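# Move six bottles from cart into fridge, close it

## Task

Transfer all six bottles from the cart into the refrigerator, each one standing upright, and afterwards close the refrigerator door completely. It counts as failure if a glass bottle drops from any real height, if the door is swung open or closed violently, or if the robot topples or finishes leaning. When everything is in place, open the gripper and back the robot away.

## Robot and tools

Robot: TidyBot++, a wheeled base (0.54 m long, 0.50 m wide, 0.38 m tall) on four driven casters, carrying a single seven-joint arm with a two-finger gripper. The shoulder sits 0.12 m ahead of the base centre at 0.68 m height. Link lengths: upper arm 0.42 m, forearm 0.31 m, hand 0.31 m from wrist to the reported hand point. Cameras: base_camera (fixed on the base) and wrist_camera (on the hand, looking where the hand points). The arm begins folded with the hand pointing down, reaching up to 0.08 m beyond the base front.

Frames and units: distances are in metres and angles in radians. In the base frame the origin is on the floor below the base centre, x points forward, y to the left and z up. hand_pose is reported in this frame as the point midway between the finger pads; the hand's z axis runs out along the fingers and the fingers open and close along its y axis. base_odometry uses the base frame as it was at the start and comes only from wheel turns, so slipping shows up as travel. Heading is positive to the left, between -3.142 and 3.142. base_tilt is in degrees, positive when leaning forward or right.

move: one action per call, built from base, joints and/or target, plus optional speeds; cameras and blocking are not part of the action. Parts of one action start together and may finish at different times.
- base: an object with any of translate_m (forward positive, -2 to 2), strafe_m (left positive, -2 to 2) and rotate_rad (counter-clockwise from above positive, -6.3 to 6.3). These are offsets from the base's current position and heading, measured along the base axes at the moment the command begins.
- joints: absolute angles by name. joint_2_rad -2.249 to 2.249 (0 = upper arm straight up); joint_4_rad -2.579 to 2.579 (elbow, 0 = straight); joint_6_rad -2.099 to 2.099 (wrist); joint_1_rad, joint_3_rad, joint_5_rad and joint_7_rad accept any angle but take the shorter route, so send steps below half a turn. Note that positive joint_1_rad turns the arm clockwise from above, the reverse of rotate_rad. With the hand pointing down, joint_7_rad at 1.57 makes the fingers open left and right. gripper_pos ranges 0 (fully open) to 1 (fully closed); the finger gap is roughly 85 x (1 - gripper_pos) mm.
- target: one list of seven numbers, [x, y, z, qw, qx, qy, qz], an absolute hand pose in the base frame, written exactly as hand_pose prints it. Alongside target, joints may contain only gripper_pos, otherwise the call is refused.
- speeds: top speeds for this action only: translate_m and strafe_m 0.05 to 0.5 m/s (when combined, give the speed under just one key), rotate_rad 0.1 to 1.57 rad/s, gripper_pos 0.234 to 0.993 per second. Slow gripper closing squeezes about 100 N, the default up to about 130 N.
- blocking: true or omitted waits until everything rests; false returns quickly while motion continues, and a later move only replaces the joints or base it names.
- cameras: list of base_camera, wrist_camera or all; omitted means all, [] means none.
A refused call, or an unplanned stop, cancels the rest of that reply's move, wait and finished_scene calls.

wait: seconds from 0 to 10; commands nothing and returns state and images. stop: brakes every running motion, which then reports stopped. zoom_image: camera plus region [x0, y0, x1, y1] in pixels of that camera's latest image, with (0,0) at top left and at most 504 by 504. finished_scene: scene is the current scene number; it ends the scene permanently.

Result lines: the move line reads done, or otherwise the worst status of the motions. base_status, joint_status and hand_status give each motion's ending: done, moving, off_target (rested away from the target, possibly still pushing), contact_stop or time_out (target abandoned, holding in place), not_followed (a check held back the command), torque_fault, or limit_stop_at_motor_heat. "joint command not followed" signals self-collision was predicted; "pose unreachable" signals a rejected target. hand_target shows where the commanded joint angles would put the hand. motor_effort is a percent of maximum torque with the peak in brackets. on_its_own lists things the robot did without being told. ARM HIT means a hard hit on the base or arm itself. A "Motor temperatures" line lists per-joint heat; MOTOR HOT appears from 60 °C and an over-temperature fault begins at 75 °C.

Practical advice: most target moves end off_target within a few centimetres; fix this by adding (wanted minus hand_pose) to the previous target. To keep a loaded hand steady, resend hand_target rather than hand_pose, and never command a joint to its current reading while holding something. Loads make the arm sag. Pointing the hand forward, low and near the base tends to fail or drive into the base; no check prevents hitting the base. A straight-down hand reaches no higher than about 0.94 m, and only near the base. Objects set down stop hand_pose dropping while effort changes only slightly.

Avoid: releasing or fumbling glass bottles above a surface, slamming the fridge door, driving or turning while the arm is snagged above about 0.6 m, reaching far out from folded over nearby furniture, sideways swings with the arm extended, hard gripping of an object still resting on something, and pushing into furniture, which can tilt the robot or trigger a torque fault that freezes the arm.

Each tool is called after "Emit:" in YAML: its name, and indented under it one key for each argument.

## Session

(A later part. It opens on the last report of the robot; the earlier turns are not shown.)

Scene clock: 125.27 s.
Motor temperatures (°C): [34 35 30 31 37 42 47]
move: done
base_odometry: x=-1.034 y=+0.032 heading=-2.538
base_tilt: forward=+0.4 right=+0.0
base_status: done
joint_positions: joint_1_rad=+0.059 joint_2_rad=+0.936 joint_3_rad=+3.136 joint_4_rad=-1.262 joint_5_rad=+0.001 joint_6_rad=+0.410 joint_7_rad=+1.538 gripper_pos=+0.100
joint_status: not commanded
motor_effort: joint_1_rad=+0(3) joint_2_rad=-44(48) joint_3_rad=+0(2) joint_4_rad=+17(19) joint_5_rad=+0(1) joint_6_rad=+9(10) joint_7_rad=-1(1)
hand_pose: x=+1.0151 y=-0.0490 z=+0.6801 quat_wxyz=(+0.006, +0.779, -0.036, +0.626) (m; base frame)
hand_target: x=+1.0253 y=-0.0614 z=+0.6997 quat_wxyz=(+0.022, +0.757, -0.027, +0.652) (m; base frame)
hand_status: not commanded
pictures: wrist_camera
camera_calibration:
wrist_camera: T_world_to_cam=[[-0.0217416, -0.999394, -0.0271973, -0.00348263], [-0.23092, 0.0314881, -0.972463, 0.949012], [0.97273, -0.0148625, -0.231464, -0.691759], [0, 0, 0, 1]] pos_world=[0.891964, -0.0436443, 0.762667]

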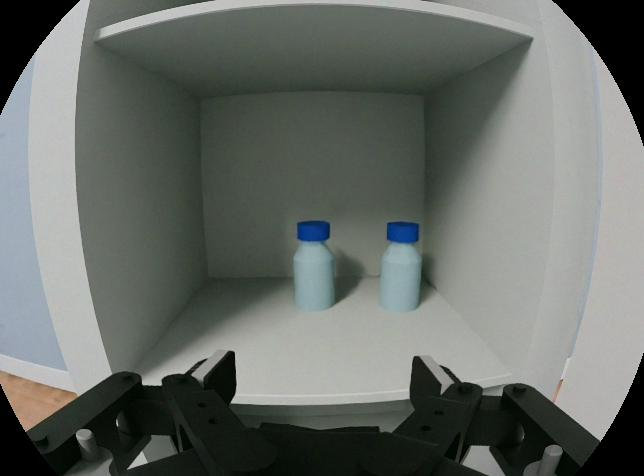

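Emit:
move:
  base: {"translate_m": -0.695, "strafe_m": -0.0745, "rotate_rad": -1.80}
  joints: {"joint_1_rad": 0, "joint_2_rad": -0.4, "joint_4_rad": -1.87, "joint_6_rad": -0.3, "gripper_pos": 0.28}
  speeds: {"rotate_rad": 0.8}
  blocking: false
  cameras: []

Emit:
wait:
  seconds: 1.2
  cameras: []

Emit:
move:
  joints: {"joint_1_rad": 0, "joint_2_rad": 0.022, "joint_4_rad": -1.8685, "joint_6_rad": 0.049}

Scene clock: 126.20 s.
Motor temperatures (°C): [34 35 30 31 37 42 47]
move: moving
base_odometry: x=-0.970 y=+0.087 heading=-2.729
base_tilt: forward=+0.4 right=-0.1
base_status: translate_m moving; strafe_m moving; rotate_rad moving
joint_positions: joint_1_rad=+0.039 joint_2_rad=+0.874 joint_3_rad=+3.130 joint_4_rad=-1.275 joint_5_rad=+0.001 joint_6_rad=+0.404 joint_7_rad=+1.538 gripper_pos=+0.280
joint_status: joint_1_rad moving; joint_2_rad moving; joint_4_rad moving; joint_6_rad moving; gripper_pos moving
motor_effort: joint_1_rad=+3(8) joint_2_rad=-47(48) joint_3_rad=+1(3) joint_4_rad=+17(18) joint_5_rad=+0(1) joint_6_rad=+9(10) joint_7_rad=+0(1)
hand_pose: x=+1.0110 y=-0.0268 z=+0.7259 quat_wxyz=(-0.004, +0.765, -0.027, +0.643) (m; base frame)
hand_target: x=+1.0020 y=-0.0536 z=+0.7601 quat_wxyz=(+0.019, +0.759, -0.024, +0.650) (m; base frame)
hand_status: not commanded
pictures: none
No camera images: "cameras" was empty.

Scene clock: 127.40 s.
Motor temperatures (°C): [34 35 30 31 37 42 47]
earlier move: moving
base_odometry: x=-0.553 y=+0.445 heading=+2.825
base_tilt: forward=+0.4 right=+0.0
base_status: translate_m moving; strafe_m moving; rotate_rad moving
joint_positions: joint_1_rad=+0.046 joint_2_rad=-0.212 joint_3_rad=+3.173 joint_4_rad=-1.741 joint_5_rad=+0.012 joint_6_rad=-0.115 joint_7_rad=+1.538 gripper_pos=+0.280
joint_status: joint_1_rad moving; joint_2_rad moving; joint_4_rad moving; joint_6_rad moving; the others done
motor_effort: joint_1_rad=+0(41) joint_2_rad=-10(48) joint_3_rad=-1(28) joint_4_rad=+19(23) joint_5_rad=+0(12) joint_6_rad=+9(13) joint_7_rad=+0(1)
hand_pose: x=+0.6536 y=-0.0431 z=+1.0838 quat_wxyz=(+0.017, +0.731, -0.039, +0.681) (m; base frame)
hand_target: x=+0.6492 y=-0.0028 z=+1.0345 quat_wxyz=(+0.002, +0.772, -0.003, +0.636) (m; base frame)
hand_status: not commanded
wait: 1.20 s; no rest
pictures: none
No camera images: "cameras" was empty.

Scene clock: 129.60 s.
Motor temperatures (°C): [34 35 30 31 37 42 47]
move: done
base_odometry: x=-0.504 y=+0.488 heading=+1.946
base_tilt: forward=+0.4 right=+0.0
base_status: done
joint_positions: joint_1_rad=+0.008 joint_2_rad=+0.011 joint_3_rad=+3.140 joint_4_rad=-1.847 joint_5_rad=+0.012 joint_6_rad=+0.014 joint_7_rad=+1.538 gripper_pos=+0.280
joint_status: all done
motor_effort: joint_1_rad=+0(2) joint_2_rad=-19(22) joint_3_rad=+0(2) joint_4_rad=+19(22) joint_5_rad=+0(1) joint_6_rad=+9(11) joint_7_rad=+0(1)
hand_pose: x=+0.7249 y=-0.0026 z=+0.9295 quat_wxyz=(-0.005, +0.797, -0.011, +0.604) (m; base frame)
hand_target: x=+0.7266 y=+0.0023 z=+0.9204 quat_wxyz=(-0.001, +0.796, +0.000, +0.605) (m; base frame)
hand_status: not commanded
pictures: base_camera, wrist_camera
camera_calibration:
wrist_camera: T_world_to_cam=[[0.0293787, -0.99947, -0.0140532, -0.00595137], [-0.28684, 0.00503811, -0.957965, 1.15008], [0.957528, 0.0321748, -0.28654, -0.288749], [0, 0, 0, 1]] pos_world=[0.606551, -0.002452, 1.01892]

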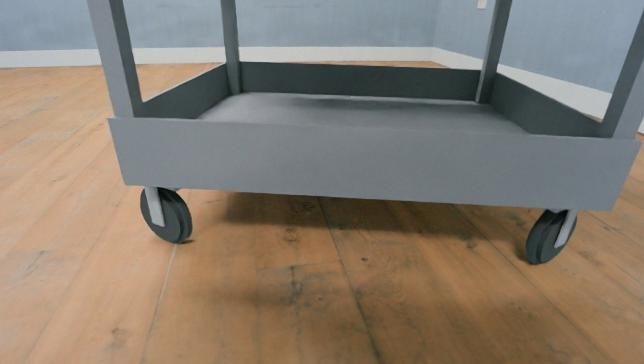

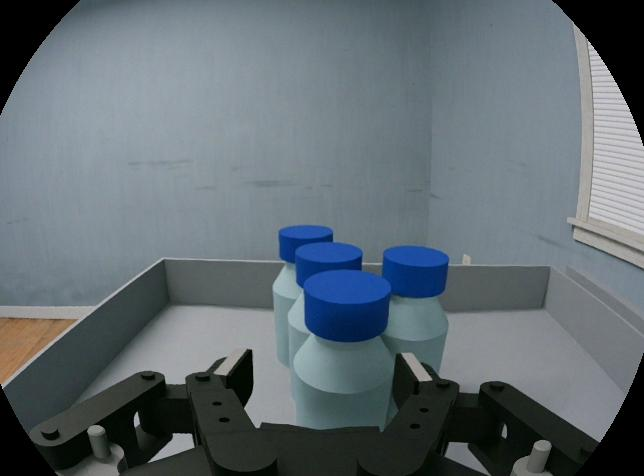

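Emit:
move:
  base: {"translate_m": 0.0715, "strafe_m": -0.0125}
  joints: {"joint_2_rad": 0.030}
  speeds: {"translate_m": 0.12}
  cameras: ["wrist_camera"]

Scene clock: 131.60 s.
Motor temperatures (°C): [34 35 29 31 37 42 47]
move: done
base_odometry: x=-0.519 y=+0.559 heading=+1.945
base_tilt: forward=+0.4 right=-0.1
base_status: done
joint_positions: joint_1_rad=+0.008 joint_2_rad=+0.017 joint_3_rad=+3.140 joint_4_rad=-1.847 joint_5_rad=+0.012 joint_6_rad=+0.014 joint_7_rad=+1.538 gripper_pos=+0.280
joint_status: all done
motor_effort: joint_1_rad=+0(1) joint_2_rad=-20(22) joint_3_rad=+0(1) joint_4_rad=+19(21) joint_5_rad=+0(1) joint_6_rad=+9(10) joint_7_rad=+0(1)
hand_pose: x=+0.7263 y=-0.0026 z=+0.9257 quat_wxyz=(-0.005, +0.799, -0.011, +0.602) (m; base frame)
hand_target: x=+0.7285 y=+0.0023 z=+0.9156 quat_wxyz=(-0.001, +0.798, +0.000, +0.602) (m; base frame)
hand_status: not commanded
pictures: wrist_camera
camera_calibration:
wrist_camera: T_world_to_cam=[[0.0292607, -0.99947, -0.0142871, -0.00577423], [-0.292831, 0.00509494, -0.956151, 1.14953], [0.955716, 0.0321613, -0.292526, -0.284358], [0, 0, 0, 1]] pos_world=[0.608553, -0.00248264, 1.01586]

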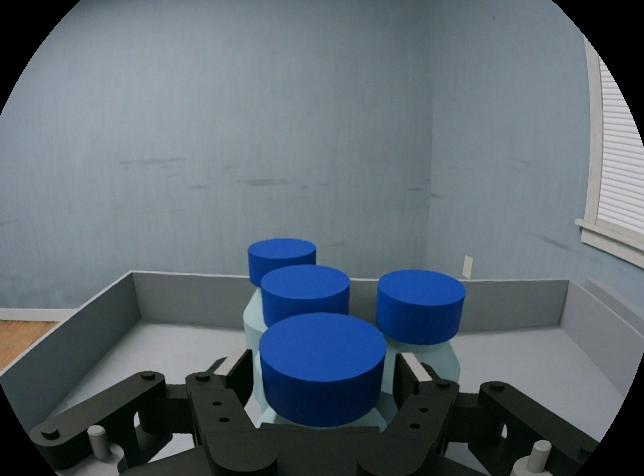

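Emit:
move:
  base: {"translate_m": 0.007}
  cameras: []

Emit:
move:
  joints: {"gripper_pos": 0.6}
  speeds: {"gripper_pos": 0.234}
  cameras: ["wrist_camera"]

Emit:
move:
  joints: {"joint_2_rad": -0.05, "joint_4_rad": -1.448, "joint_6_rad": -0.39}
  cameras: ["wrist_camera"]

Scene clock: 132.77 s.
Motor temperatures (°C): [34 35 29 31 37 42 47]
move: done
base_odometry: x=-0.521 y=+0.566 heading=+1.944
base_tilt: forward=+0.4 right=-0.1
base_status: done
joint_positions: joint_1_rad=+0.008 joint_2_rad=+0.021 joint_3_rad=+3.140 joint_4_rad=-1.847 joint_5_rad=+0.012 joint_6_rad=+0.014 joint_7_rad=+1.538 gripper_pos=+0.280
joint_status: not commanded
motor_effort: joint_1_rad=+0(2) joint_2_rad=-20(23) joint_3_rad=+0(1) joint_4_rad=+20(20) joint_5_rad=+0(0) joint_6_rad=+9(10) joint_7_rad=+0(1)
hand_pose: x=+0.7272 y=-0.0026 z=+0.9236 quat_wxyz=(-0.005, +0.800, -0.011, +0.600) (m; base frame)
hand_target: x=+0.7285 y=+0.0023 z=+0.9156 quat_wxyz=(-0.001, +0.798, +0.000, +0.602) (m; base frame)
hand_status: not commanded
pictures: none
No camera images: "cameras" was empty.

Scene clock: 134.47 s.
Motor temperatures (°C): [34 35 29 31 37 42 47]
move: off_target
base_odometry: x=-0.521 y=+0.566 heading=+1.944
base_tilt: forward=+0.4 right=+0.0
base_status: not commanded
joint_positions: joint_1_rad=+0.007 joint_2_rad=+0.021 joint_3_rad=+3.140 joint_4_rad=-1.847 joint_5_rad=+0.012 joint_6_rad=+0.014 joint_7_rad=+1.538 gripper_pos=+0.419
joint_status: gripper_pos off_target (ended at +0.419, target +0.600)
motor_effort: joint_1_rad=+0(2) joint_2_rad=-17(20) joint_3_rad=+0(2) joint_4_rad=+18(20) joint_5_rad=+0(1) joint_6_rad=+8(10) joint_7_rad=-1(1)
hand_pose: x=+0.7272 y=-0.0019 z=+0.9236 quat_wxyz=(-0.005, +0.800, -0.011, +0.600) (m; base frame)
hand_target: x=+0.7285 y=+0.0023 z=+0.9156 quat_wxyz=(-0.001, +0.798, +0.000, +0.602) (m; base frame)
hand_status: not commanded
pictures: wrist_camera
camera_calibration:
wrist_camera: T_world_to_cam=[[0.0304147, -0.999433, -0.0144198, -0.00582064], [-0.296179, 0.00476714, -0.955121, 1.14922], [0.954648, 0.0333206, -0.295866, -0.281941], [0, 0, 0, 1]] pos_world=[0.609707, -0.00190144, 1.01415]

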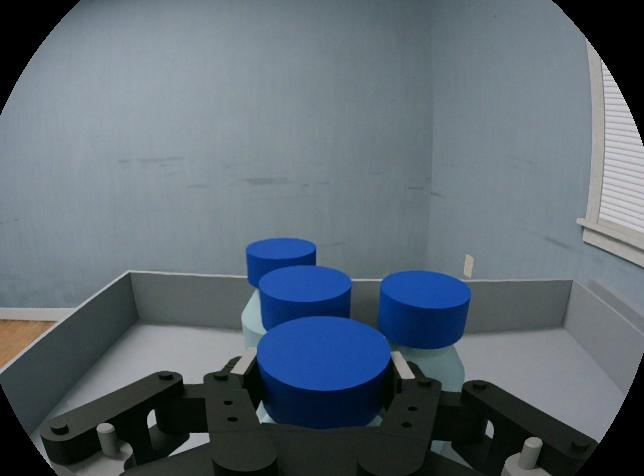

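Scene clock: 136.37 s.
Motor temperatures (°C): [34 35 29 31 37 42 47]
move: off_target
base_odometry: x=-0.521 y=+0.566 heading=+1.944
base_tilt: forward=+0.4 right=+0.0
base_status: not commanded
joint_positions: joint_1_rad=+0.007 joint_2_rad=-0.019 joint_3_rad=+3.140 joint_4_rad=-1.519 joint_5_rad=+0.012 joint_6_rad=-0.358 joint_7_rad=+1.538 gripper_pos=+0.419
joint_status: joint_4_rad off_target (ended at -1.519, target -1.448); the others done
motor_effort: joint_1_rad=+0(1) joint_2_rad=-24(27) joint_3_rad=+0(1) joint_4_rad=+25(27) joint_5_rad=+0(0) joint_6_rad=+13(14) joint_7_rad=+0(1)
hand_pose: x=+0.7229 y=-0.0032 z=+1.0370 quat_wxyz=(-0.003, +0.801, -0.012, +0.599) (m; base frame)
hand_target: x=+0.7116 y=+0.0023 z=+1.0890 quat_wxyz=(-0.001, +0.780, +0.000, +0.626) (m; base frame)
hand_status: not commanded
pictures: wrist_camera
camera_calibration:
wrist_camera: T_world_to_cam=[[0.0260468, -0.999563, -0.0139787, -0.00264715], [-0.299391, 0.00554153, -0.954114, 1.25763], [0.953775, 0.0290367, -0.299116, -0.240313], [0, 0, 0, 1]] pos_world=[0.605797, -0.00263729, 1.12801]

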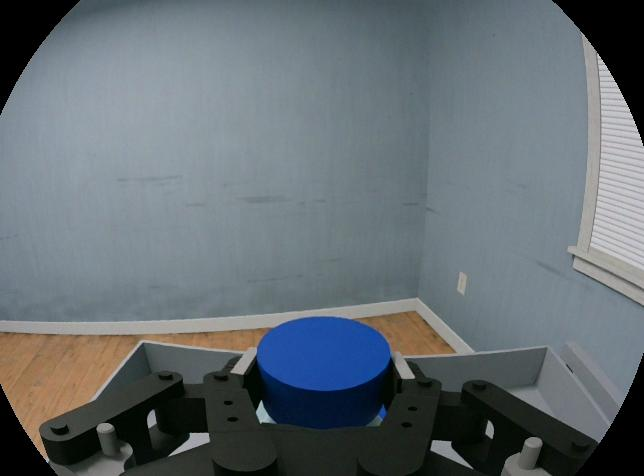

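Emit:
move:
  base: {"translate_m": -0.312, "strafe_m": 0.523, "rotate_rad": 1.799}
  joints: {"joint_2_rad": -0.53, "joint_4_rad": -1.79, "joint_6_rad": -0.51}
  speeds: {"rotate_rad": 1.0}
  cameras: ["base_camera"]

Emit:
move:
  base: {"translate_m": 0.12}
  joints: {"joint_1_rad": -0.05, "joint_2_rad": 0.04, "joint_4_rad": -1.78, "joint_6_rad": 0.0}
  cameras: []

Emit:
move:
  base: {"translate_m": 0.08}
  joints: {"joint_1_rad": -0.08, "joint_2_rad": 0.807, "joint_4_rad": -1.228, "joint_6_rad": 0.335}

Scene clock: 140.33 s.
Motor temperatures (°C): [34 35 29 31 37 42 47]
move: done
base_odometry: x=-0.894 y=+0.084 heading=-2.541
base_tilt: forward=+0.4 right=+0.0
base_status: done
joint_positions: joint_1_rad=+0.006 joint_2_rad=-0.506 joint_3_rad=+3.136 joint_4_rad=-1.790 joint_5_rad=+0.012 joint_6_rad=-0.480 joint_7_rad=+1.538 gripper_pos=+0.419
joint_status: all done
motor_effort: joint_1_rad=+0(5) joint_2_rad=-7(27) joint_3_rad=+0(6) joint_4_rad=+25(26) joint_5_rad=+0(1) joint_6_rad=+14(14) joint_7_rad=+0(1)
hand_pose: x=+0.5221 y=+0.0004 z=+1.0791 quat_wxyz=(-0.004, +0.772, -0.010, +0.636) (m; base frame)
hand_target: x=+0.5107 y=+0.0022 z=+1.0794 quat_wxyz=(+0.000, +0.774, +0.000, +0.633) (m; base frame)
hand_status: not commanded
pictures: base_camera

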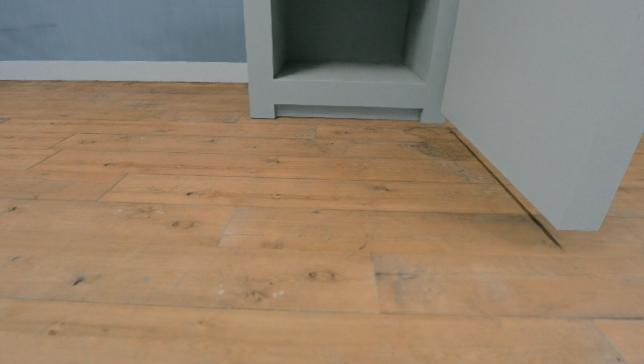

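Scene clock: 142.43 s.
Motor temperatures (°C): [34 35 29 31 37 42 47]
move: done
base_odometry: x=-0.993 y=+0.016 heading=-2.540
base_tilt: forward=+0.4 right=+0.0
base_status: done
joint_positions: joint_1_rad=-0.033 joint_2_rad=+0.048 joint_3_rad=+3.136 joint_4_rad=-1.790 joint_5_rad=+0.012 joint_6_rad=-0.090 joint_7_rad=+1.538 gripper_pos=+0.419
joint_status: all done
motor_effort: joint_1_rad=+0(1) joint_2_rad=-25(27) joint_3_rad=+0(1) joint_4_rad=+24(26) joint_5_rad=+0(1) joint_6_rad=+13(15) joint_7_rad=+0(1)
hand_pose: x=+0.7334 y=+0.0244 z=+0.9104 quat_wxyz=(-0.017, +0.821, +0.006, +0.570) (m; base frame)
hand_target: x=+0.7412 y=+0.0335 z=+0.9479 quat_wxyz=(-0.016, +0.789, +0.020, +0.614) (m; base frame)
hand_status: not commanded
pictures: none
No camera images: "cameras" was empty.

Scene clock: 144.77 s.
Motor temperatures (°C): [34 35 29 31 37 42 47]
move: off_target
base_odometry: x=-1.060 y=-0.029 heading=-2.539
base_tilt: forward=+0.4 right=-0.1
base_status: done
joint_positions: joint_1_rad=-0.063 joint_2_rad=+0.818 joint_3_rad=+3.136 joint_4_rad=-1.302 joint_5_rad=+0.012 joint_6_rad=+0.245 joint_7_rad=+1.538 gripper_pos=+0.419
joint_status: joint_4_rad off_target (ended at -1.302, target -1.228); the others done
motor_effort: joint_1_rad=+1(2) joint_2_rad=-48(51) joint_3_rad=-1(1) joint_4_rad=+22(25) joint_5_rad=+0(1) joint_6_rad=+13(15) joint_7_rad=+0(1)
hand_pose: x=+0.9891 y=+0.0601 z=+0.7122 quat_wxyz=(-0.029, +0.806, +0.018, +0.591) (m; base frame)
hand_target: x=+1.0096 y=+0.0736 z=+0.7920 quat_wxyz=(-0.027, +0.751, +0.030, +0.659) (m; base frame)
hand_status: not commanded
pictures: base_camera, wrist_camera
camera_calibration:
wrist_camera: T_world_to_cam=[[0.104328, -0.99434, -0.0200913, -0.0242324], [-0.316065, -0.0139944, -0.948634, 1.04079], [0.942984, 0.10532, -0.315736, -0.575247], [0, 0, 0, 1]] pos_world=[0.873935, 0.0510548, 0.80522]

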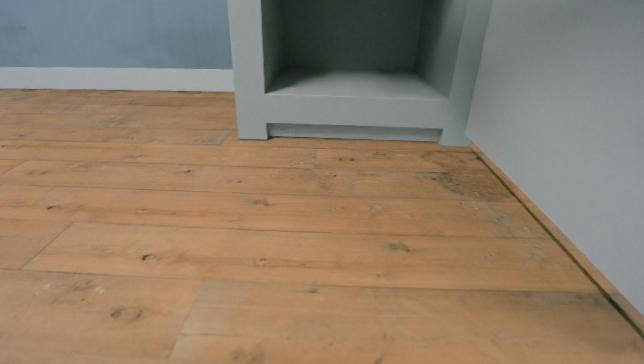

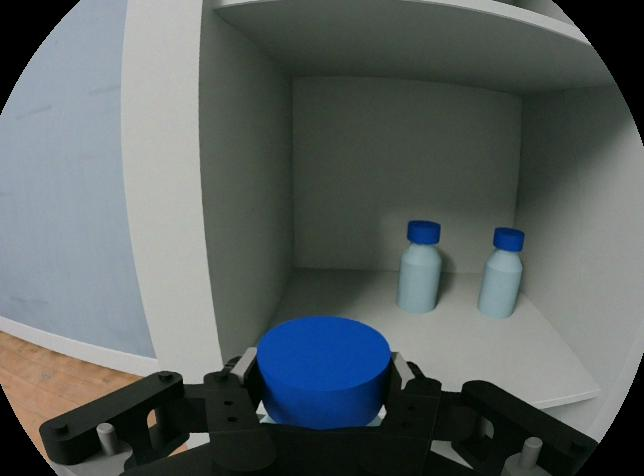

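Emit:
move:
  base: {"translate_m": 0.395, "strafe_m": 0.01}
  speeds: {"translate_m": 0.3}
  cameras: ["wrist_camera"]

Emit:
move:
  joints: {"joint_2_rad": 0.90, "joint_6_rad": 0.44}
  cameras: ["wrist_camera"]

Scene clock: 147.77 s.
Motor temperatures (°C): [34 35 29 31 37 42 47]
move: done
base_odometry: x=-1.379 y=-0.261 heading=-2.539
base_tilt: forward=+0.4 right=+0.0
base_status: done
joint_positions: joint_1_rad=-0.066 joint_2_rad=+0.819 joint_3_rad=+3.137 joint_4_rad=-1.296 joint_5_rad=+0.012 joint_6_rad=+0.249 joint_7_rad=+1.538 gripper_pos=+0.419
joint_status: not commanded
motor_effort: joint_1_rad=+0(3) joint_2_rad=-48(51) joint_3_rad=+0(2) joint_4_rad=+22(23) joint_5_rad=+0(0) joint_6_rad=+13(14) joint_7_rad=+0(1)
hand_pose: x=+0.9909 y=+0.0624 z=+0.7164 quat_wxyz=(-0.030, +0.803, +0.019, +0.595) (m; base frame)
hand_target: x=+1.0096 y=+0.0736 z=+0.7920 quat_wxyz=(-0.027, +0.751, +0.030, +0.659) (m; base frame)
hand_status: not commanded
pictures: wrist_camera
camera_calibration:
wrist_camera: T_world_to_cam=[[0.107, -0.994065, -0.0196254, -0.0250406], [-0.306979, -0.0142556, -0.95161, 1.03849], [0.945682, 0.107847, -0.306682, -0.585172], [0, 0, 0, 1]] pos_world=[0.874861, 0.0530212, 0.808287]

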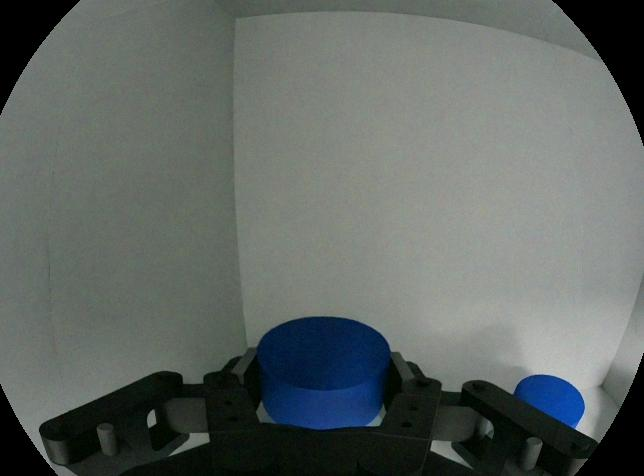

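Scene clock: 149.03 s.
Motor temperatures (°C): [34 35 29 31 37 42 47]
move: done
base_odometry: x=-1.379 y=-0.261 heading=-2.539
base_tilt: forward=+0.4 right=-0.1
base_status: not commanded
joint_positions: joint_1_rad=-0.066 joint_2_rad=+0.912 joint_3_rad=+3.137 joint_4_rad=-1.293 joint_5_rad=+0.012 joint_6_rad=+0.355 joint_7_rad=+1.538 gripper_pos=+0.419
joint_status: all done
motor_effort: joint_1_rad=+0(1) joint_2_rad=-50(53) joint_3_rad=-1(2) joint_4_rad=+21(23) joint_5_rad=+0(0) joint_6_rad=+13(14) joint_7_rad=+0(1)
hand_pose: x=+1.0019 y=+0.0634 z=+0.6673 quat_wxyz=(-0.031, +0.798, +0.019, +0.601) (m; base frame)
hand_target: x=+1.0215 y=+0.0745 z=+0.7407 quat_wxyz=(-0.028, +0.747, +0.030, +0.664) (m; base frame)
hand_status: not commanded
pictures: wrist_camera
camera_calibration:
wrist_camera: T_world_to_cam=[[0.107909, -0.993959, -0.0200316, -0.0268384], [-0.292599, -0.0124962, -0.956154, 0.983709], [0.950127, 0.109038, -0.29218, -0.624995], [0, 0, 0, 1]] pos_world=[0.884553, 0.0537647, 0.757428]

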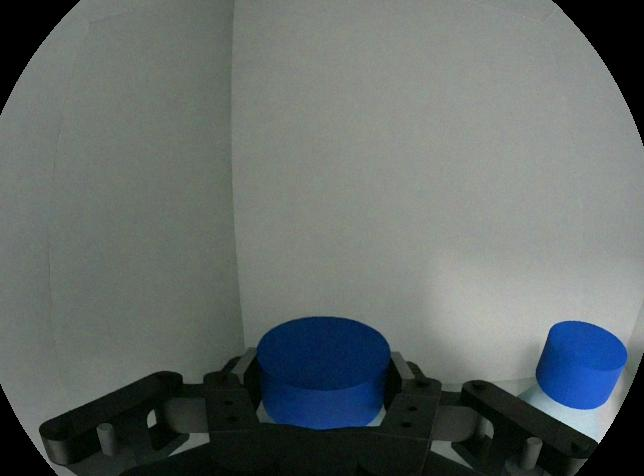

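Emit:
move:
  joints: {"joint_2_rad": 0.920, "joint_6_rad": 0.45}
  cameras: []

Emit:
move:
  joints: {"joint_2_rad": 0.938, "joint_6_rad": 0.46}
  cameras: []

Emit:
move:
  joints: {"joint_2_rad": 0.950, "joint_6_rad": 0.46}
  cameras: ["wrist_camera"]

Scene clock: 150.03 s.
Motor temperatures (°C): [34 35 29 31 37 42 47]
move: done
base_odometry: x=-1.379 y=-0.261 heading=-2.539
base_tilt: forward=+0.4 right=+0.0
base_status: not commanded
joint_positions: joint_1_rad=-0.066 joint_2_rad=+0.921 joint_3_rad=+3.137 joint_4_rad=-1.293 joint_5_rad=+0.012 joint_6_rad=+0.364 joint_7_rad=+1.538 gripper_pos=+0.419
joint_status: all done
motor_effort: joint_1_rad=+0(1) joint_2_rad=-50(51) joint_3_rad=+0(1) joint_4_rad=+21(22) joint_5_rad=+0(0) joint_6_rad=+13(14) joint_7_rad=-1(1)
hand_pose: x=+1.0026 y=+0.0635 z=+0.6627 quat_wxyz=(-0.031, +0.798, +0.019, +0.601) (m; base frame)
hand_target: x=+1.0229 y=+0.0746 z=+0.7257 quat_wxyz=(-0.027, +0.750, +0.030, +0.660) (m; base frame)
hand_status: not commanded
pictures: none
No camera images: "cameras" was empty.

Scene clock: 150.63 s.
Motor temperatures (°C): [34 35 29 31 37 42 47]
move: done
base_odometry: x=-1.379 y=-0.261 heading=-2.539
base_tilt: forward=+0.4 right=-0.1
base_status: not commanded
joint_positions: joint_1_rad=-0.066 joint_2_rad=+0.932 joint_3_rad=+3.137 joint_4_rad=-1.292 joint_5_rad=+0.012 joint_6_rad=+0.377 joint_7_rad=+1.538 gripper_pos=+0.419
joint_status: all done
motor_effort: joint_1_rad=+0(1) joint_2_rad=-50(51) joint_3_rad=-1(1) joint_4_rad=+21(22) joint_5_rad=+0(0) joint_6_rad=+13(13) joint_7_rad=+0(1)
hand_pose: x=+1.0035 y=+0.0636 z=+0.6570 quat_wxyz=(-0.031, +0.798, +0.019, +0.602) (m; base frame)
hand_target: x=+1.0240 y=+0.0747 z=+0.7125 quat_wxyz=(-0.027, +0.753, +0.030, +0.657) (m; base frame)
hand_status: not commanded
pictures: none
No camera images: "cameras" was empty.

Scene clock: 151.13 s.
Motor temperatures (°C): [34 35 29 31 37 42 47]
move: done
base_odometry: x=-1.379 y=-0.261 heading=-2.539
base_tilt: forward=+0.4 right=-0.1
base_status: not commanded
joint_positions: joint_1_rad=-0.066 joint_2_rad=+0.934 joint_3_rad=+3.137 joint_4_rad=-1.291 joint_5_rad=+0.012 joint_6_rad=+0.380 joint_7_rad=+1.538 gripper_pos=+0.419
joint_status: all done
motor_effort: joint_1_rad=+0(1) joint_2_rad=-48(49) joint_3_rad=+0(1) joint_4_rad=+21(21) joint_5_rad=+0(0) joint_6_rad=+12(13) joint_7_rad=+0(1)
hand_pose: x=+1.0042 y=+0.0636 z=+0.6568 quat_wxyz=(-0.031, +0.797, +0.019, +0.603) (m; base frame)
hand_target: x=+1.0243 y=+0.0748 z=+0.7015 quat_wxyz=(-0.027, +0.757, +0.030, +0.653) (m; base frame)
hand_status: not commanded
pictures: wrist_camera
camera_calibration:
wrist_camera: T_world_to_cam=[[0.108148, -0.993933, -0.0200527, -0.0273101], [-0.287264, -0.0119334, -0.957777, 0.970052], [0.951726, 0.109342, -0.286812, -0.635316], [0, 0, 0, 1]] pos_world=[0.886262, 0.0538982, 0.74633]

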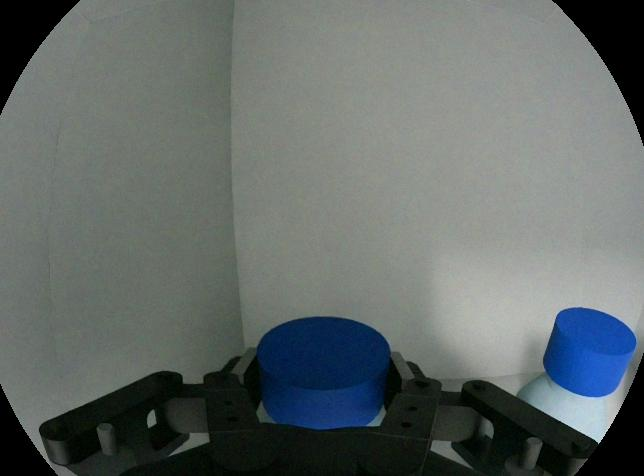

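Emit:
move:
  joints: {"gripper_pos": 0.1}
  speeds: {"gripper_pos": 0.4}
  cameras: ["wrist_camera"]

Emit:
move:
  base: {"translate_m": -0.45}
  speeds: {"translate_m": 0.45}
  cameras: ["wrist_camera"]

Emit:
move:
  base: {"translate_m": -0.772, "strafe_m": -0.149, "rotate_rad": -1.80}
  joints: {"joint_1_rad": 0, "joint_2_rad": -0.4, "joint_4_rad": -1.87, "joint_6_rad": -0.3, "gripper_pos": 0.3}
  speeds: {"rotate_rad": 0.8}
  blocking: false
  cameras: []

Emit:
wait:
  seconds: 1.3
  cameras: []

Emit:
move:
  joints: {"joint_1_rad": 0, "joint_2_rad": 0.026, "joint_4_rad": -1.8685, "joint_6_rad": 0.049}

Scene clock: 154.27 s.
Motor temperatures (°C): [34 35 29 31 37 42 47]
move: done
base_odometry: x=-1.379 y=-0.261 heading=-2.539
base_tilt: forward=+0.4 right=+0.0
base_status: not commanded
joint_positions: joint_1_rad=-0.066 joint_2_rad=+0.934 joint_3_rad=+3.137 joint_4_rad=-1.265 joint_5_rad=+0.012 joint_6_rad=+0.409 joint_7_rad=+1.538 gripper_pos=+0.100
joint_status: all done
motor_effort: joint_1_rad=+1(1) joint_2_rad=-44(49) joint_3_rad=-1(2) joint_4_rad=+17(21) joint_5_rad=+0(0) joint_6_rad=+9(12) joint_7_rad=+0(1)
hand_pose: x=+1.0132 y=+0.0642 z=+0.6800 quat_wxyz=(-0.032, +0.780, +0.018, +0.625) (m; base frame)
hand_target: x=+1.0243 y=+0.0748 z=+0.7015 quat_wxyz=(-0.027, +0.757, +0.030, +0.653) (m; base frame)
hand_status: not commanded
pictures: wrist_camera
camera_calibration:
wrist_camera: T_world_to_cam=[[0.109242, -0.993852, -0.0180354, -0.0296894], [-0.234273, -0.00810958, -0.972137, 0.950704], [0.966014, 0.110424, -0.233719, -0.688016], [0, 0, 0, 1]] pos_world=[0.8906, 0.0541762, 0.762877]

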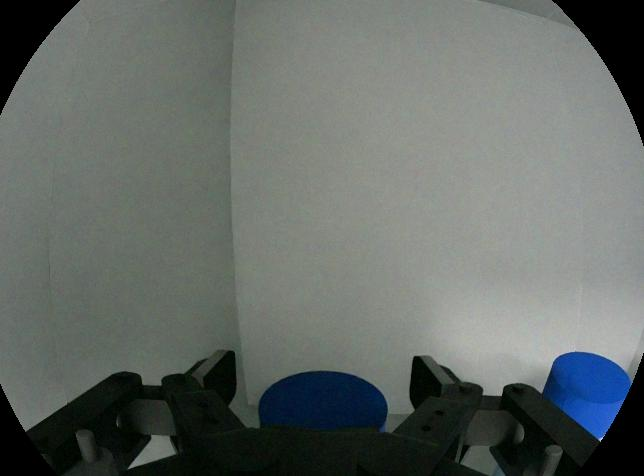

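Scene clock: 156.43 s.
Motor temperatures (°C): [34 36 29 31 37 42 47]
move: done
base_odometry: x=-1.008 y=-0.006 heading=-2.539
base_tilt: forward=+0.4 right=+0.0
base_status: done
joint_positions: joint_1_rad=-0.069 joint_2_rad=+0.934 joint_3_rad=+3.137 joint_4_rad=-1.262 joint_5_rad=+0.012 joint_6_rad=+0.410 joint_7_rad=+1.538 gripper_pos=+0.100
joint_status: not commanded
motor_effort: joint_1_rad=+0(4) joint_2_rad=-44(49) joint_3_rad=-1(2) joint_4_rad=+18(19) joint_5_rad=+0(0) joint_6_rad=+10(10) joint_7_rad=+0(1)
hand_pose: x=+1.0138 y=+0.0672 z=+0.6819 quat_wxyz=(-0.033, +0.779, +0.020, +0.626) (m; base frame)
hand_target: x=+1.0243 y=+0.0748 z=+0.7015 quat_wxyz=(-0.027, +0.757, +0.030, +0.653) (m; base frame)
hand_status: not commanded
pictures: wrist_camera
camera_calibration:
wrist_camera: T_world_to_cam=[[0.112483, -0.9935, -0.017487, -0.0305038], [-0.230599, -0.00898189, -0.973007, 0.949638], [0.966526, 0.113479, -0.23011, -0.691593], [0, 0, 0, 1]] pos_world=[0.890859, 0.0567055, 0.764329]

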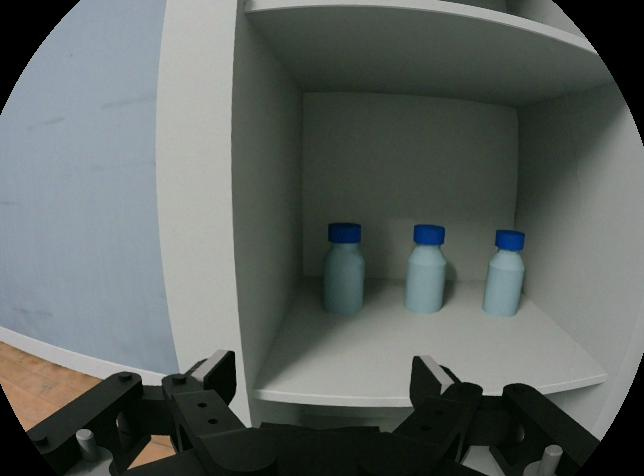

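Scene clock: 156.93 s.
Motor temperatures (°C): [34 36 29 31 37 42 47]
move: moving
base_odometry: x=-0.945 y=+0.058 heading=-2.726
base_tilt: forward=+0.4 right=-0.1
base_status: translate_m moving; strafe_m moving; rotate_rad moving
joint_positions: joint_1_rad=-0.099 joint_2_rad=+0.873 joint_3_rad=+3.129 joint_4_rad=-1.276 joint_5_rad=+0.012 joint_6_rad=+0.404 joint_7_rad=+1.538 gripper_pos=+0.300
joint_status: joint_1_rad moving; joint_2_rad moving; joint_4_rad moving; joint_6_rad moving; gripper_pos moving
motor_effort: joint_1_rad=+4(8) joint_2_rad=-48(49) joint_3_rad=+1(3) joint_4_rad=+18(18) joint_5_rad=+0(1) joint_6_rad=+10(10) joint_7_rad=+0(1)
hand_pose: x=+1.0059 y=+0.0980 z=+0.7272 quat_wxyz=(-0.047, +0.765, +0.031, +0.642) (m; base frame)
hand_target: x=+1.0010 y=+0.0659 z=+0.7618 quat_wxyz=(-0.025, +0.758, +0.027, +0.651) (m; base frame)
hand_status: not commanded
pictures: none
No camera images: "cameras" was empty.

Scene clock: 158.23 s.
Motor temperatures (°C): [34 36 29 31 37 42 47]
earlier move: moving
base_odometry: x=-0.509 y=+0.501 heading=+2.804
base_tilt: forward=+0.4 right=+0.0
base_status: translate_m moving; strafe_m moving; rotate_rad moving
joint_positions: joint_1_rad=+0.005 joint_2_rad=-0.268 joint_3_rad=+3.152 joint_4_rad=-1.769 joint_5_rad=+0.019 joint_6_rad=-0.151 joint_7_rad=+1.538 gripper_pos=+0.299
joint_status: joint_1_rad moving; joint_2_rad moving; joint_4_rad moving; joint_6_rad moving; the others done
motor_effort: joint_1_rad=+1(31) joint_2_rad=-7(49) joint_3_rad=+0(22) joint_4_rad=+20(22) joint_5_rad=+0(11) joint_6_rad=+10(12) joint_7_rad=+0(1)
hand_pose: x=+0.6316 y=-0.0084 z=+1.0841 quat_wxyz=(+0.000, +0.735, -0.013, +0.678) (m; base frame)
hand_target: x=+0.6258 y=+0.0061 z=+1.0376 quat_wxyz=(-0.003, +0.772, +0.003, +0.635) (m; base frame)
hand_status: not commanded
wait: 1.30 s; no rest
pictures: none
No camera images: "cameras" was empty.

Scene clock: 160.33 s.
Motor temperatures (°C): [34 36 29 31 37 42 47]
move: done
base_odometry: x=-0.457 y=+0.554 heading=+1.945
base_tilt: forward=+0.4 right=+0.0
base_status: done
joint_positions: joint_1_rad=+0.005 joint_2_rad=+0.015 joint_3_rad=+3.141 joint_4_rad=-1.847 joint_5_rad=+0.019 joint_6_rad=+0.017 joint_7_rad=+1.538 gripper_pos=+0.299
joint_status: all done
motor_effort: joint_1_rad=+1(1) joint_2_rad=-19(22) joint_3_rad=-1(2) joint_4_rad=+19(22) joint_5_rad=+0(0) joint_6_rad=+9(11) joint_7_rad=+0(1)
hand_pose: x=+0.7260 y=-0.0014 z=+0.9283 quat_wxyz=(-0.003, +0.797, -0.008, +0.604) (m; base frame)
hand_target: x=+0.7276 y=+0.0023 z=+0.9180 quat_wxyz=(-0.001, +0.797, +0.000, +0.604) (m; base frame)
hand_status: not commanded
pictures: base_camera, wrist_camera
camera_calibration:
wrist_camera: T_world_to_cam=[[0.0333476, -0.999416, -0.0074755, -0.013751], [-0.287199, -0.00241827, -0.957868, 1.14944], [0.95729, 0.0340896, -0.287111, -0.289533], [0, 0, 0, 1]] pos_world=[0.607744, -0.00109329, 1.01778]

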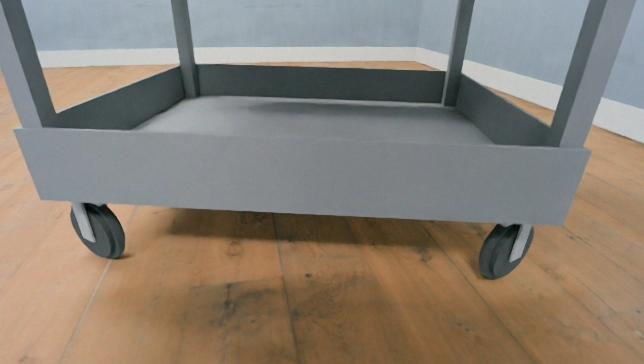

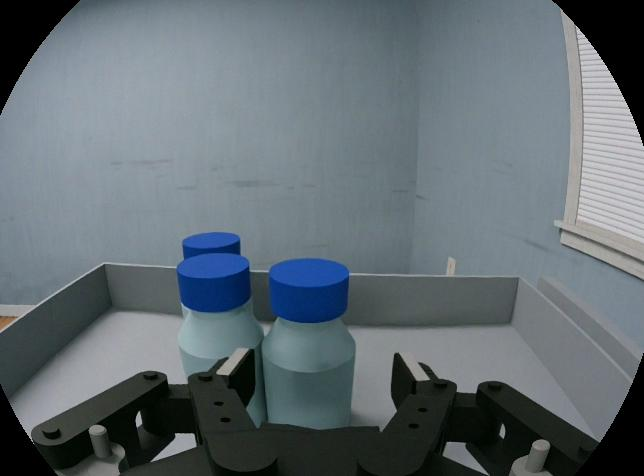

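Emit:
move:
  base: {"translate_m": 0.089, "strafe_m": 0.0095}
  speeds: {"translate_m": 0.12}
  cameras: ["wrist_camera"]

Scene clock: 162.30 s.
Motor temperatures (°C): [34 36 29 31 37 42 47]
move: done
base_odometry: x=-0.498 y=+0.634 heading=+1.944
base_tilt: forward=+0.4 right=+0.0
base_status: done
joint_positions: joint_1_rad=+0.005 joint_2_rad=+0.017 joint_3_rad=+3.141 joint_4_rad=-1.847 joint_5_rad=+0.019 joint_6_rad=+0.017 joint_7_rad=+1.538 gripper_pos=+0.299
joint_status: not commanded
motor_effort: joint_1_rad=+0(2) joint_2_rad=-20(22) joint_3_rad=+0(1) joint_4_rad=+20(20) joint_5_rad=+0(0) joint_6_rad=+9(10) joint_7_rad=+0(1)
hand_pose: x=+0.7265 y=-0.0013 z=+0.9269 quat_wxyz=(-0.003, +0.798, -0.008, +0.603) (m; base frame)
hand_target: x=+0.7276 y=+0.0023 z=+0.9180 quat_wxyz=(-0.001, +0.797, +0.000, +0.604) (m; base frame)
hand_status: not commanded
pictures: wrist_camera
camera_calibration:
wrist_camera: T_world_to_cam=[[0.0333885, -0.999414, -0.00756694, -0.0136898], [-0.289478, -0.0024237, -0.957182, 1.14922], [0.956602, 0.0341493, -0.289389, -0.287803], [0, 0, 0, 1]] pos_world=[0.608443, -0.00106812, 1.01662]

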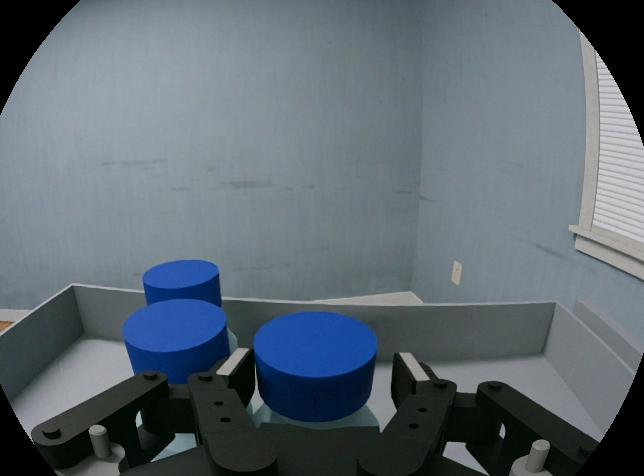

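Emit:
move:
  base: {"translate_m": 0.009}
  cameras: []

Emit:
move:
  joints: {"gripper_pos": 0.6}
  speeds: {"gripper_pos": 0.234}
  cameras: ["wrist_camera"]

Emit:
move:
  joints: {"joint_2_rad": -0.05, "joint_4_rad": -1.448, "joint_6_rad": -0.38}
  cameras: ["wrist_camera"]

Scene clock: 163.27 s.
Motor temperatures (°C): [34 36 29 31 37 42 47]
move: done
base_odometry: x=-0.502 y=+0.642 heading=+1.944
base_tilt: forward=+0.4 right=-0.1
base_status: done
joint_positions: joint_1_rad=+0.005 joint_2_rad=+0.020 joint_3_rad=+3.141 joint_4_rad=-1.847 joint_5_rad=+0.019 joint_6_rad=+0.017 joint_7_rad=+1.538 gripper_pos=+0.299
joint_status: not commanded
motor_effort: joint_1_rad=+0(1) joint_2_rad=-19(22) joint_3_rad=+1(1) joint_4_rad=+19(20) joint_5_rad=+0(0) joint_6_rad=+9(9) joint_7_rad=+0(0)
hand_pose: x=+0.7273 y=-0.0013 z=+0.9250 quat_wxyz=(-0.003, +0.799, -0.008, +0.602) (m; base frame)
hand_target: x=+0.7276 y=+0.0023 z=+0.9180 quat_wxyz=(-0.001, +0.797, +0.000, +0.604) (m; base frame)
hand_status: not commanded
pictures: none
No camera images: "cameras" was empty.

Scene clock: 164.87 s.
Motor temperatures (°C): [34 36 29 31 37 42 47]
move: off_target
base_odometry: x=-0.502 y=+0.642 heading=+1.944
base_tilt: forward=+0.4 right=+0.0
base_status: not commanded
joint_positions: joint_1_rad=+0.004 joint_2_rad=+0.020 joint_3_rad=+3.139 joint_4_rad=-1.847 joint_5_rad=+0.019 joint_6_rad=+0.017 joint_7_rad=+1.538 gripper_pos=+0.420
joint_status: gripper_pos off_target (ended at +0.420, target +0.600)
motor_effort: joint_1_rad=+2(3) joint_2_rad=-17(20) joint_3_rad=+1(2) joint_4_rad=+18(20) joint_5_rad=+0(1) joint_6_rad=+8(10) joint_7_rad=+0(1)
hand_pose: x=+0.7272 y=+0.0005 z=+0.9250 quat_wxyz=(-0.004, +0.799, -0.006, +0.602) (m; base frame)
hand_target: x=+0.7276 y=+0.0023 z=+0.9180 quat_wxyz=(-0.001, +0.797, +0.000, +0.604) (m; base frame)
hand_status: not commanded
pictures: wrist_camera
camera_calibration:
wrist_camera: T_world_to_cam=[[0.0364187, -0.999307, -0.00772621, -0.0139394], [-0.292449, -0.00326451, -0.956275, 1.14894], [0.955587, 0.0370859, -0.292365, -0.285594], [0, 0, 0, 1]] pos_world=[0.609424, 0.000412459, 1.0151]

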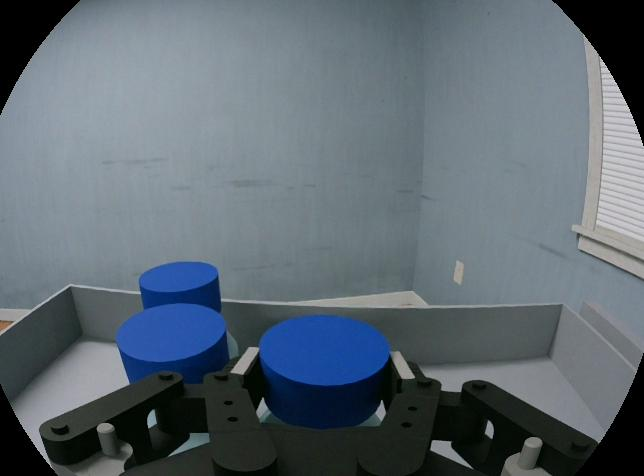

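Scene clock: 166.77 s.
Motor temperatures (°C): [34 36 29 31 37 42 47]
move: off_target
base_odometry: x=-0.502 y=+0.642 heading=+1.944
base_tilt: forward=+0.4 right=+0.0
base_status: not commanded
joint_positions: joint_1_rad=+0.004 joint_2_rad=-0.025 joint_3_rad=+3.139 joint_4_rad=-1.513 joint_5_rad=+0.019 joint_6_rad=-0.344 joint_7_rad=+1.538 gripper_pos=+0.420
joint_status: joint_4_rad off_target (ended at -1.513, target -1.448); the others done
motor_effort: joint_1_rad=+0(3) joint_2_rad=-22(25) joint_3_rad=+0(3) joint_4_rad=+24(26) joint_5_rad=+0(1) joint_6_rad=+12(14) joint_7_rad=+0(1)
hand_pose: x=+0.7224 y=-0.0015 z=+1.0485 quat_wxyz=(-0.002, +0.793, -0.009, +0.609) (m; base frame)
hand_target: x=+0.7123 y=+0.0023 z=+1.0920 quat_wxyz=(-0.001, +0.776, +0.000, +0.630) (m; base frame)
hand_status: not commanded
pictures: wrist_camera
camera_calibration:
wrist_camera: T_world_to_cam=[[0.0298618, -0.999534, -0.00626306, -0.0116487], [-0.274434, -0.00217353, -0.961603, 1.25825], [0.961142, 0.030434, -0.274371, -0.267612], [0, 0, 0, 1]] pos_world=[0.602867, -0.000763904, 1.13644]

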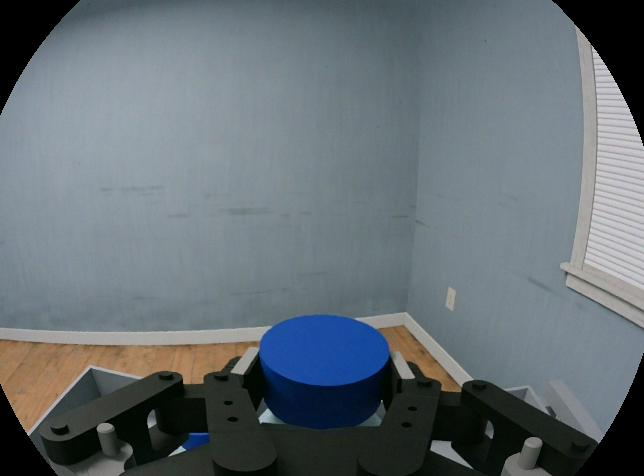

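Emit:
move:
  base: {"translate_m": -0.2}
  joints: {"joint_2_rad": -0.53, "joint_4_rad": -1.79, "joint_6_rad": -0.51}
  cameras: []

Scene clock: 169.03 s.
Motor temperatures (°C): [34 36 29 31 37 42 47]
move: done
base_odometry: x=-0.429 y=+0.456 heading=+1.944
base_tilt: forward=+0.4 right=+0.0
base_status: done
joint_positions: joint_1_rad=+0.003 joint_2_rad=-0.517 joint_3_rad=+3.140 joint_4_rad=-1.785 joint_5_rad=+0.019 joint_6_rad=-0.475 joint_7_rad=+1.538 gripper_pos=+0.420
joint_status: all done
motor_effort: joint_1_rad=+1(3) joint_2_rad=-4(28) joint_3_rad=+1(3) joint_4_rad=+23(25) joint_5_rad=+0(1) joint_6_rad=+13(14) joint_7_rad=+0(1)
hand_pose: x=+0.5178 y=-0.0018 z=+1.0882 quat_wxyz=(-0.001, +0.765, -0.010, +0.644) (m; base frame)
hand_target: x=+0.5107 y=+0.0022 z=+1.0794 quat_wxyz=(+0.000, +0.774, +0.000, +0.633) (m; base frame)
hand_status: not commanded
pictures: none
No camera images: "cameras" was empty.

Emit:
move:
  base: {"translate_m": -0.188, "strafe_m": 0.565, "rotate_rad": 1.799}
  speeds: {"rotate_rad": 1.0}
  cameras: ["base_camera"]

Emit:
move:
  base: {"translate_m": 0.12}
  joints: {"joint_1_rad": 0.1, "joint_2_rad": 0.04, "joint_4_rad": -1.78, "joint_6_rad": 0.0}
  cameras: []

Emit:
move:
  base: {"translate_m": 0.08}
  joints: {"joint_1_rad": 0.25, "joint_2_rad": 0.807, "joint_4_rad": -1.228, "joint_6_rad": 0.335}

Scene clock: 173.03 s.
Motor temperatures (°C): [34 35 29 31 37 42 47]
move: done
base_odometry: x=-0.887 y=+0.075 heading=-2.541
base_tilt: forward=+0.4 right=+0.0
base_status: done
joint_positions: joint_1_rad=+0.003 joint_2_rad=-0.515 joint_3_rad=+3.138 joint_4_rad=-1.786 joint_5_rad=+0.019 joint_6_rad=-0.477 joint_7_rad=+1.538 gripper_pos=+0.420
joint_status: not commanded
motor_effort: joint_1_rad=+0(2) joint_2_rad=-5(8) joint_3_rad=+0(4) joint_4_rad=+23(24) joint_5_rad=+0(1) joint_6_rad=+13(13) joint_7_rad=+0(1)
hand_pose: x=+0.5184 y=-0.0004 z=+1.0863 quat_wxyz=(-0.001, +0.767, -0.008, +0.642) (m; base frame)
hand_target: x=+0.5107 y=+0.0022 z=+1.0794 quat_wxyz=(+0.000, +0.774, +0.000, +0.633) (m; base frame)
hand_status: not commanded
pictures: base_camera

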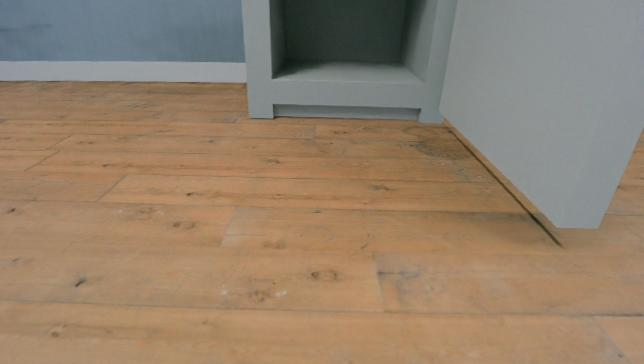

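Scene clock: 175.13 s.
Motor temperatures (°C): [34 35 29 31 37 42 47]
move: done
base_odometry: x=-0.986 y=+0.007 heading=-2.540
base_tilt: forward=+0.4 right=+0.0
base_status: done
joint_positions: joint_1_rad=+0.083 joint_2_rad=+0.043 joint_3_rad=+3.138 joint_4_rad=-1.786 joint_5_rad=+0.019 joint_6_rad=-0.085 joint_7_rad=+1.538 gripper_pos=+0.420
joint_status: all done
motor_effort: joint_1_rad=+1(1) joint_2_rad=-24(26) joint_3_rad=+0(1) joint_4_rad=+23(25) joint_5_rad=+0(1) joint_6_rad=+12(14) joint_7_rad=+0(1)
hand_pose: x=+0.7323 y=-0.0478 z=+0.9173 quat_wxyz=(+0.019, +0.816, -0.039, +0.576) (m; base frame)
hand_target: x=+0.7393 y=-0.0599 z=+0.9479 quat_wxyz=(+0.030, +0.789, -0.039, +0.613) (m; base frame)
hand_status: not commanded
pictures: none
No camera images: "cameras" was empty.

Scene clock: 177.47 s.
Motor temperatures (°C): [34 35 29 31 37 42 47]
move: off_target
base_odometry: x=-1.052 y=-0.039 heading=-2.539
base_tilt: forward=+0.4 right=+0.0
base_status: done
joint_positions: joint_1_rad=+0.236 joint_2_rad=+0.811 joint_3_rad=+3.138 joint_4_rad=-1.297 joint_5_rad=+0.019 joint_6_rad=+0.251 joint_7_rad=+1.538 gripper_pos=+0.420
joint_status: joint_4_rad off_target (ended at -1.297, target -1.228); the others done
motor_effort: joint_1_rad=+0(2) joint_2_rad=-47(50) joint_3_rad=+0(2) joint_4_rad=+22(25) joint_5_rad=+0(1) joint_6_rad=+12(13) joint_7_rad=+0(1)
hand_pose: x=+0.9698 y=-0.1990 z=+0.7231 quat_wxyz=(+0.062, +0.795, -0.099, +0.596) (m; base frame)
hand_target: x=+0.9854 y=-0.2190 z=+0.7920 quat_wxyz=(+0.081, +0.745, -0.094, +0.655) (m; base frame)
hand_status: not commanded
pictures: base_camera, wrist_camera
camera_calibration:
wrist_camera: T_world_to_cam=[[-0.189819, -0.981737, -0.0126687, 0.0027434], [-0.291199, 0.0686168, -0.954198, 1.03776], [0.937642, -0.177436, -0.298906, -0.58958], [0, 0, 0, 1]] pos_world=[0.855531, -0.173127, 0.814037]

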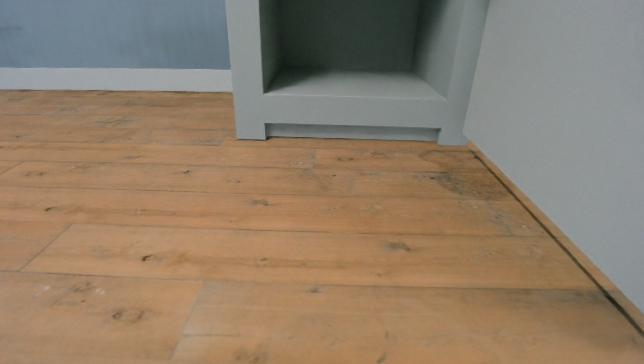

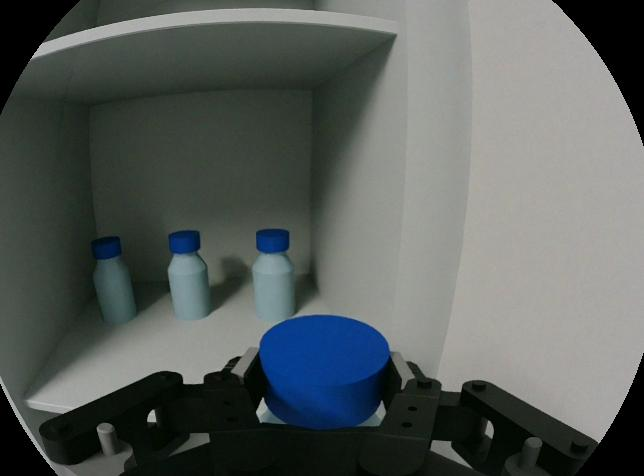

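Emit:
zoom_image:
  camera: "base_camera"
  region: [200, 60, 520, 180]

Scaled by 1.575.

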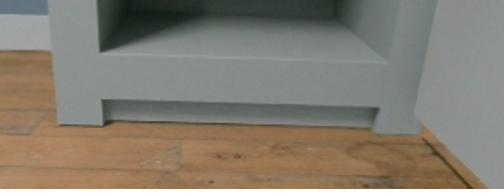

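Emit:
move:
  base: {"translate_m": 0.30}
  speeds: {"translate_m": 0.3}
  cameras: ["wrist_camera"]

Emit:
move:
  joints: {"joint_2_rad": 0.90, "joint_6_rad": 0.44}
  cameras: ["wrist_camera"]

Scene clock: 180.43 s.
Motor temperatures (°C): [34 36 29 31 37 42 47]
move: done
base_odometry: x=-1.299 y=-0.209 heading=-2.538
base_tilt: forward=+0.4 right=+0.0
base_status: done
joint_positions: joint_1_rad=+0.239 joint_2_rad=+0.811 joint_3_rad=+3.138 joint_4_rad=-1.291 joint_5_rad=+0.019 joint_6_rad=+0.255 joint_7_rad=+1.538 gripper_pos=+0.420
joint_status: not commanded
motor_effort: joint_1_rad=+0(2) joint_2_rad=-47(49) joint_3_rad=-1(2) joint_4_rad=+21(23) joint_5_rad=+0(0) joint_6_rad=+12(13) joint_7_rad=+0(1)
hand_pose: x=+0.9708 y=-0.2024 z=+0.7270 quat_wxyz=(+0.063, +0.792, -0.100, +0.599) (m; base frame)
hand_target: x=+0.9854 y=-0.2190 z=+0.7920 quat_wxyz=(+0.081, +0.745, -0.094, +0.655) (m; base frame)
hand_status: not commanded
pictures: wrist_camera
camera_calibration:
wrist_camera: T_world_to_cam=[[-0.193111, -0.981099, -0.0123309, 0.00274802], [-0.28264, 0.0676583, -0.956837, 1.03544], [0.939586, -0.18129, -0.290364, -0.598821], [0, 0, 0, 1]] pos_world=[0.855833, -0.175921, 0.816907]

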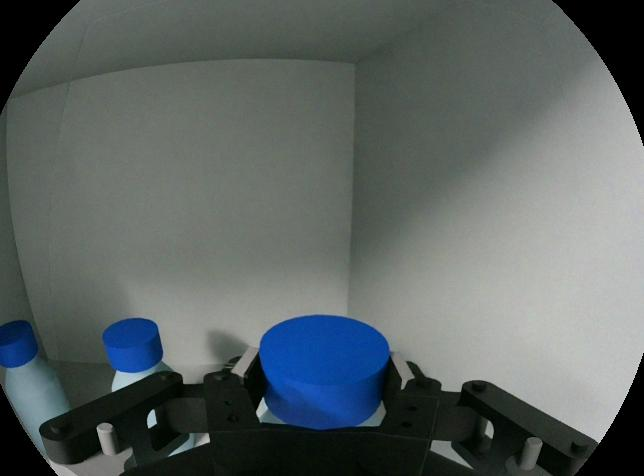

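Scene clock: 181.70 s.
Motor temperatures (°C): [34 36 29 31 37 42 47]
move: done
base_odometry: x=-1.299 y=-0.209 heading=-2.538
base_tilt: forward=+0.4 right=+0.0
base_status: not commanded
joint_positions: joint_1_rad=+0.239 joint_2_rad=+0.905 joint_3_rad=+3.138 joint_4_rad=-1.288 joint_5_rad=+0.019 joint_6_rad=+0.360 joint_7_rad=+1.538 gripper_pos=+0.420
joint_status: all done
motor_effort: joint_1_rad=+1(1) joint_2_rad=-49(52) joint_3_rad=+0(2) joint_4_rad=+21(22) joint_5_rad=+0(0) joint_6_rad=+12(14) joint_7_rad=+0(1)
hand_pose: x=+0.9822 y=-0.2047 z=+0.6778 quat_wxyz=(+0.063, +0.787, -0.099, +0.605) (m; base frame)
hand_target: x=+0.9969 y=-0.2219 z=+0.7407 quat_wxyz=(+0.082, +0.741, -0.094, +0.659) (m; base frame)
hand_status: not commanded
pictures: wrist_camera
camera_calibration:
wrist_camera: T_world_to_cam=[[-0.191639, -0.981379, -0.0130019, 0.00107843], [-0.268351, 0.0651356, -0.961117, 0.9801], [0.944067, -0.180698, -0.275836, -0.638302], [0, 0, 0, 1]] pos_world=[0.865818, -0.178121, 0.765937]

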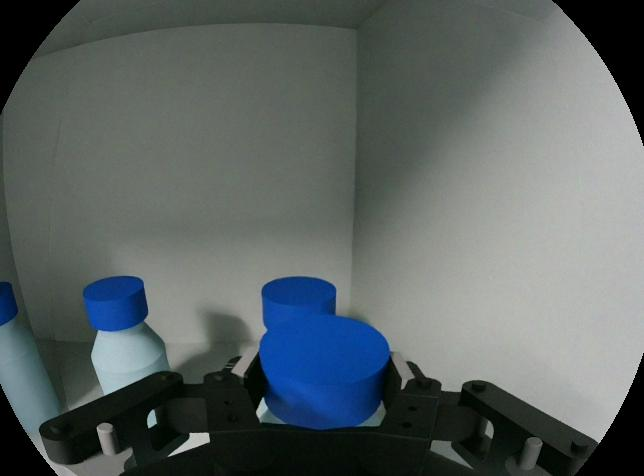

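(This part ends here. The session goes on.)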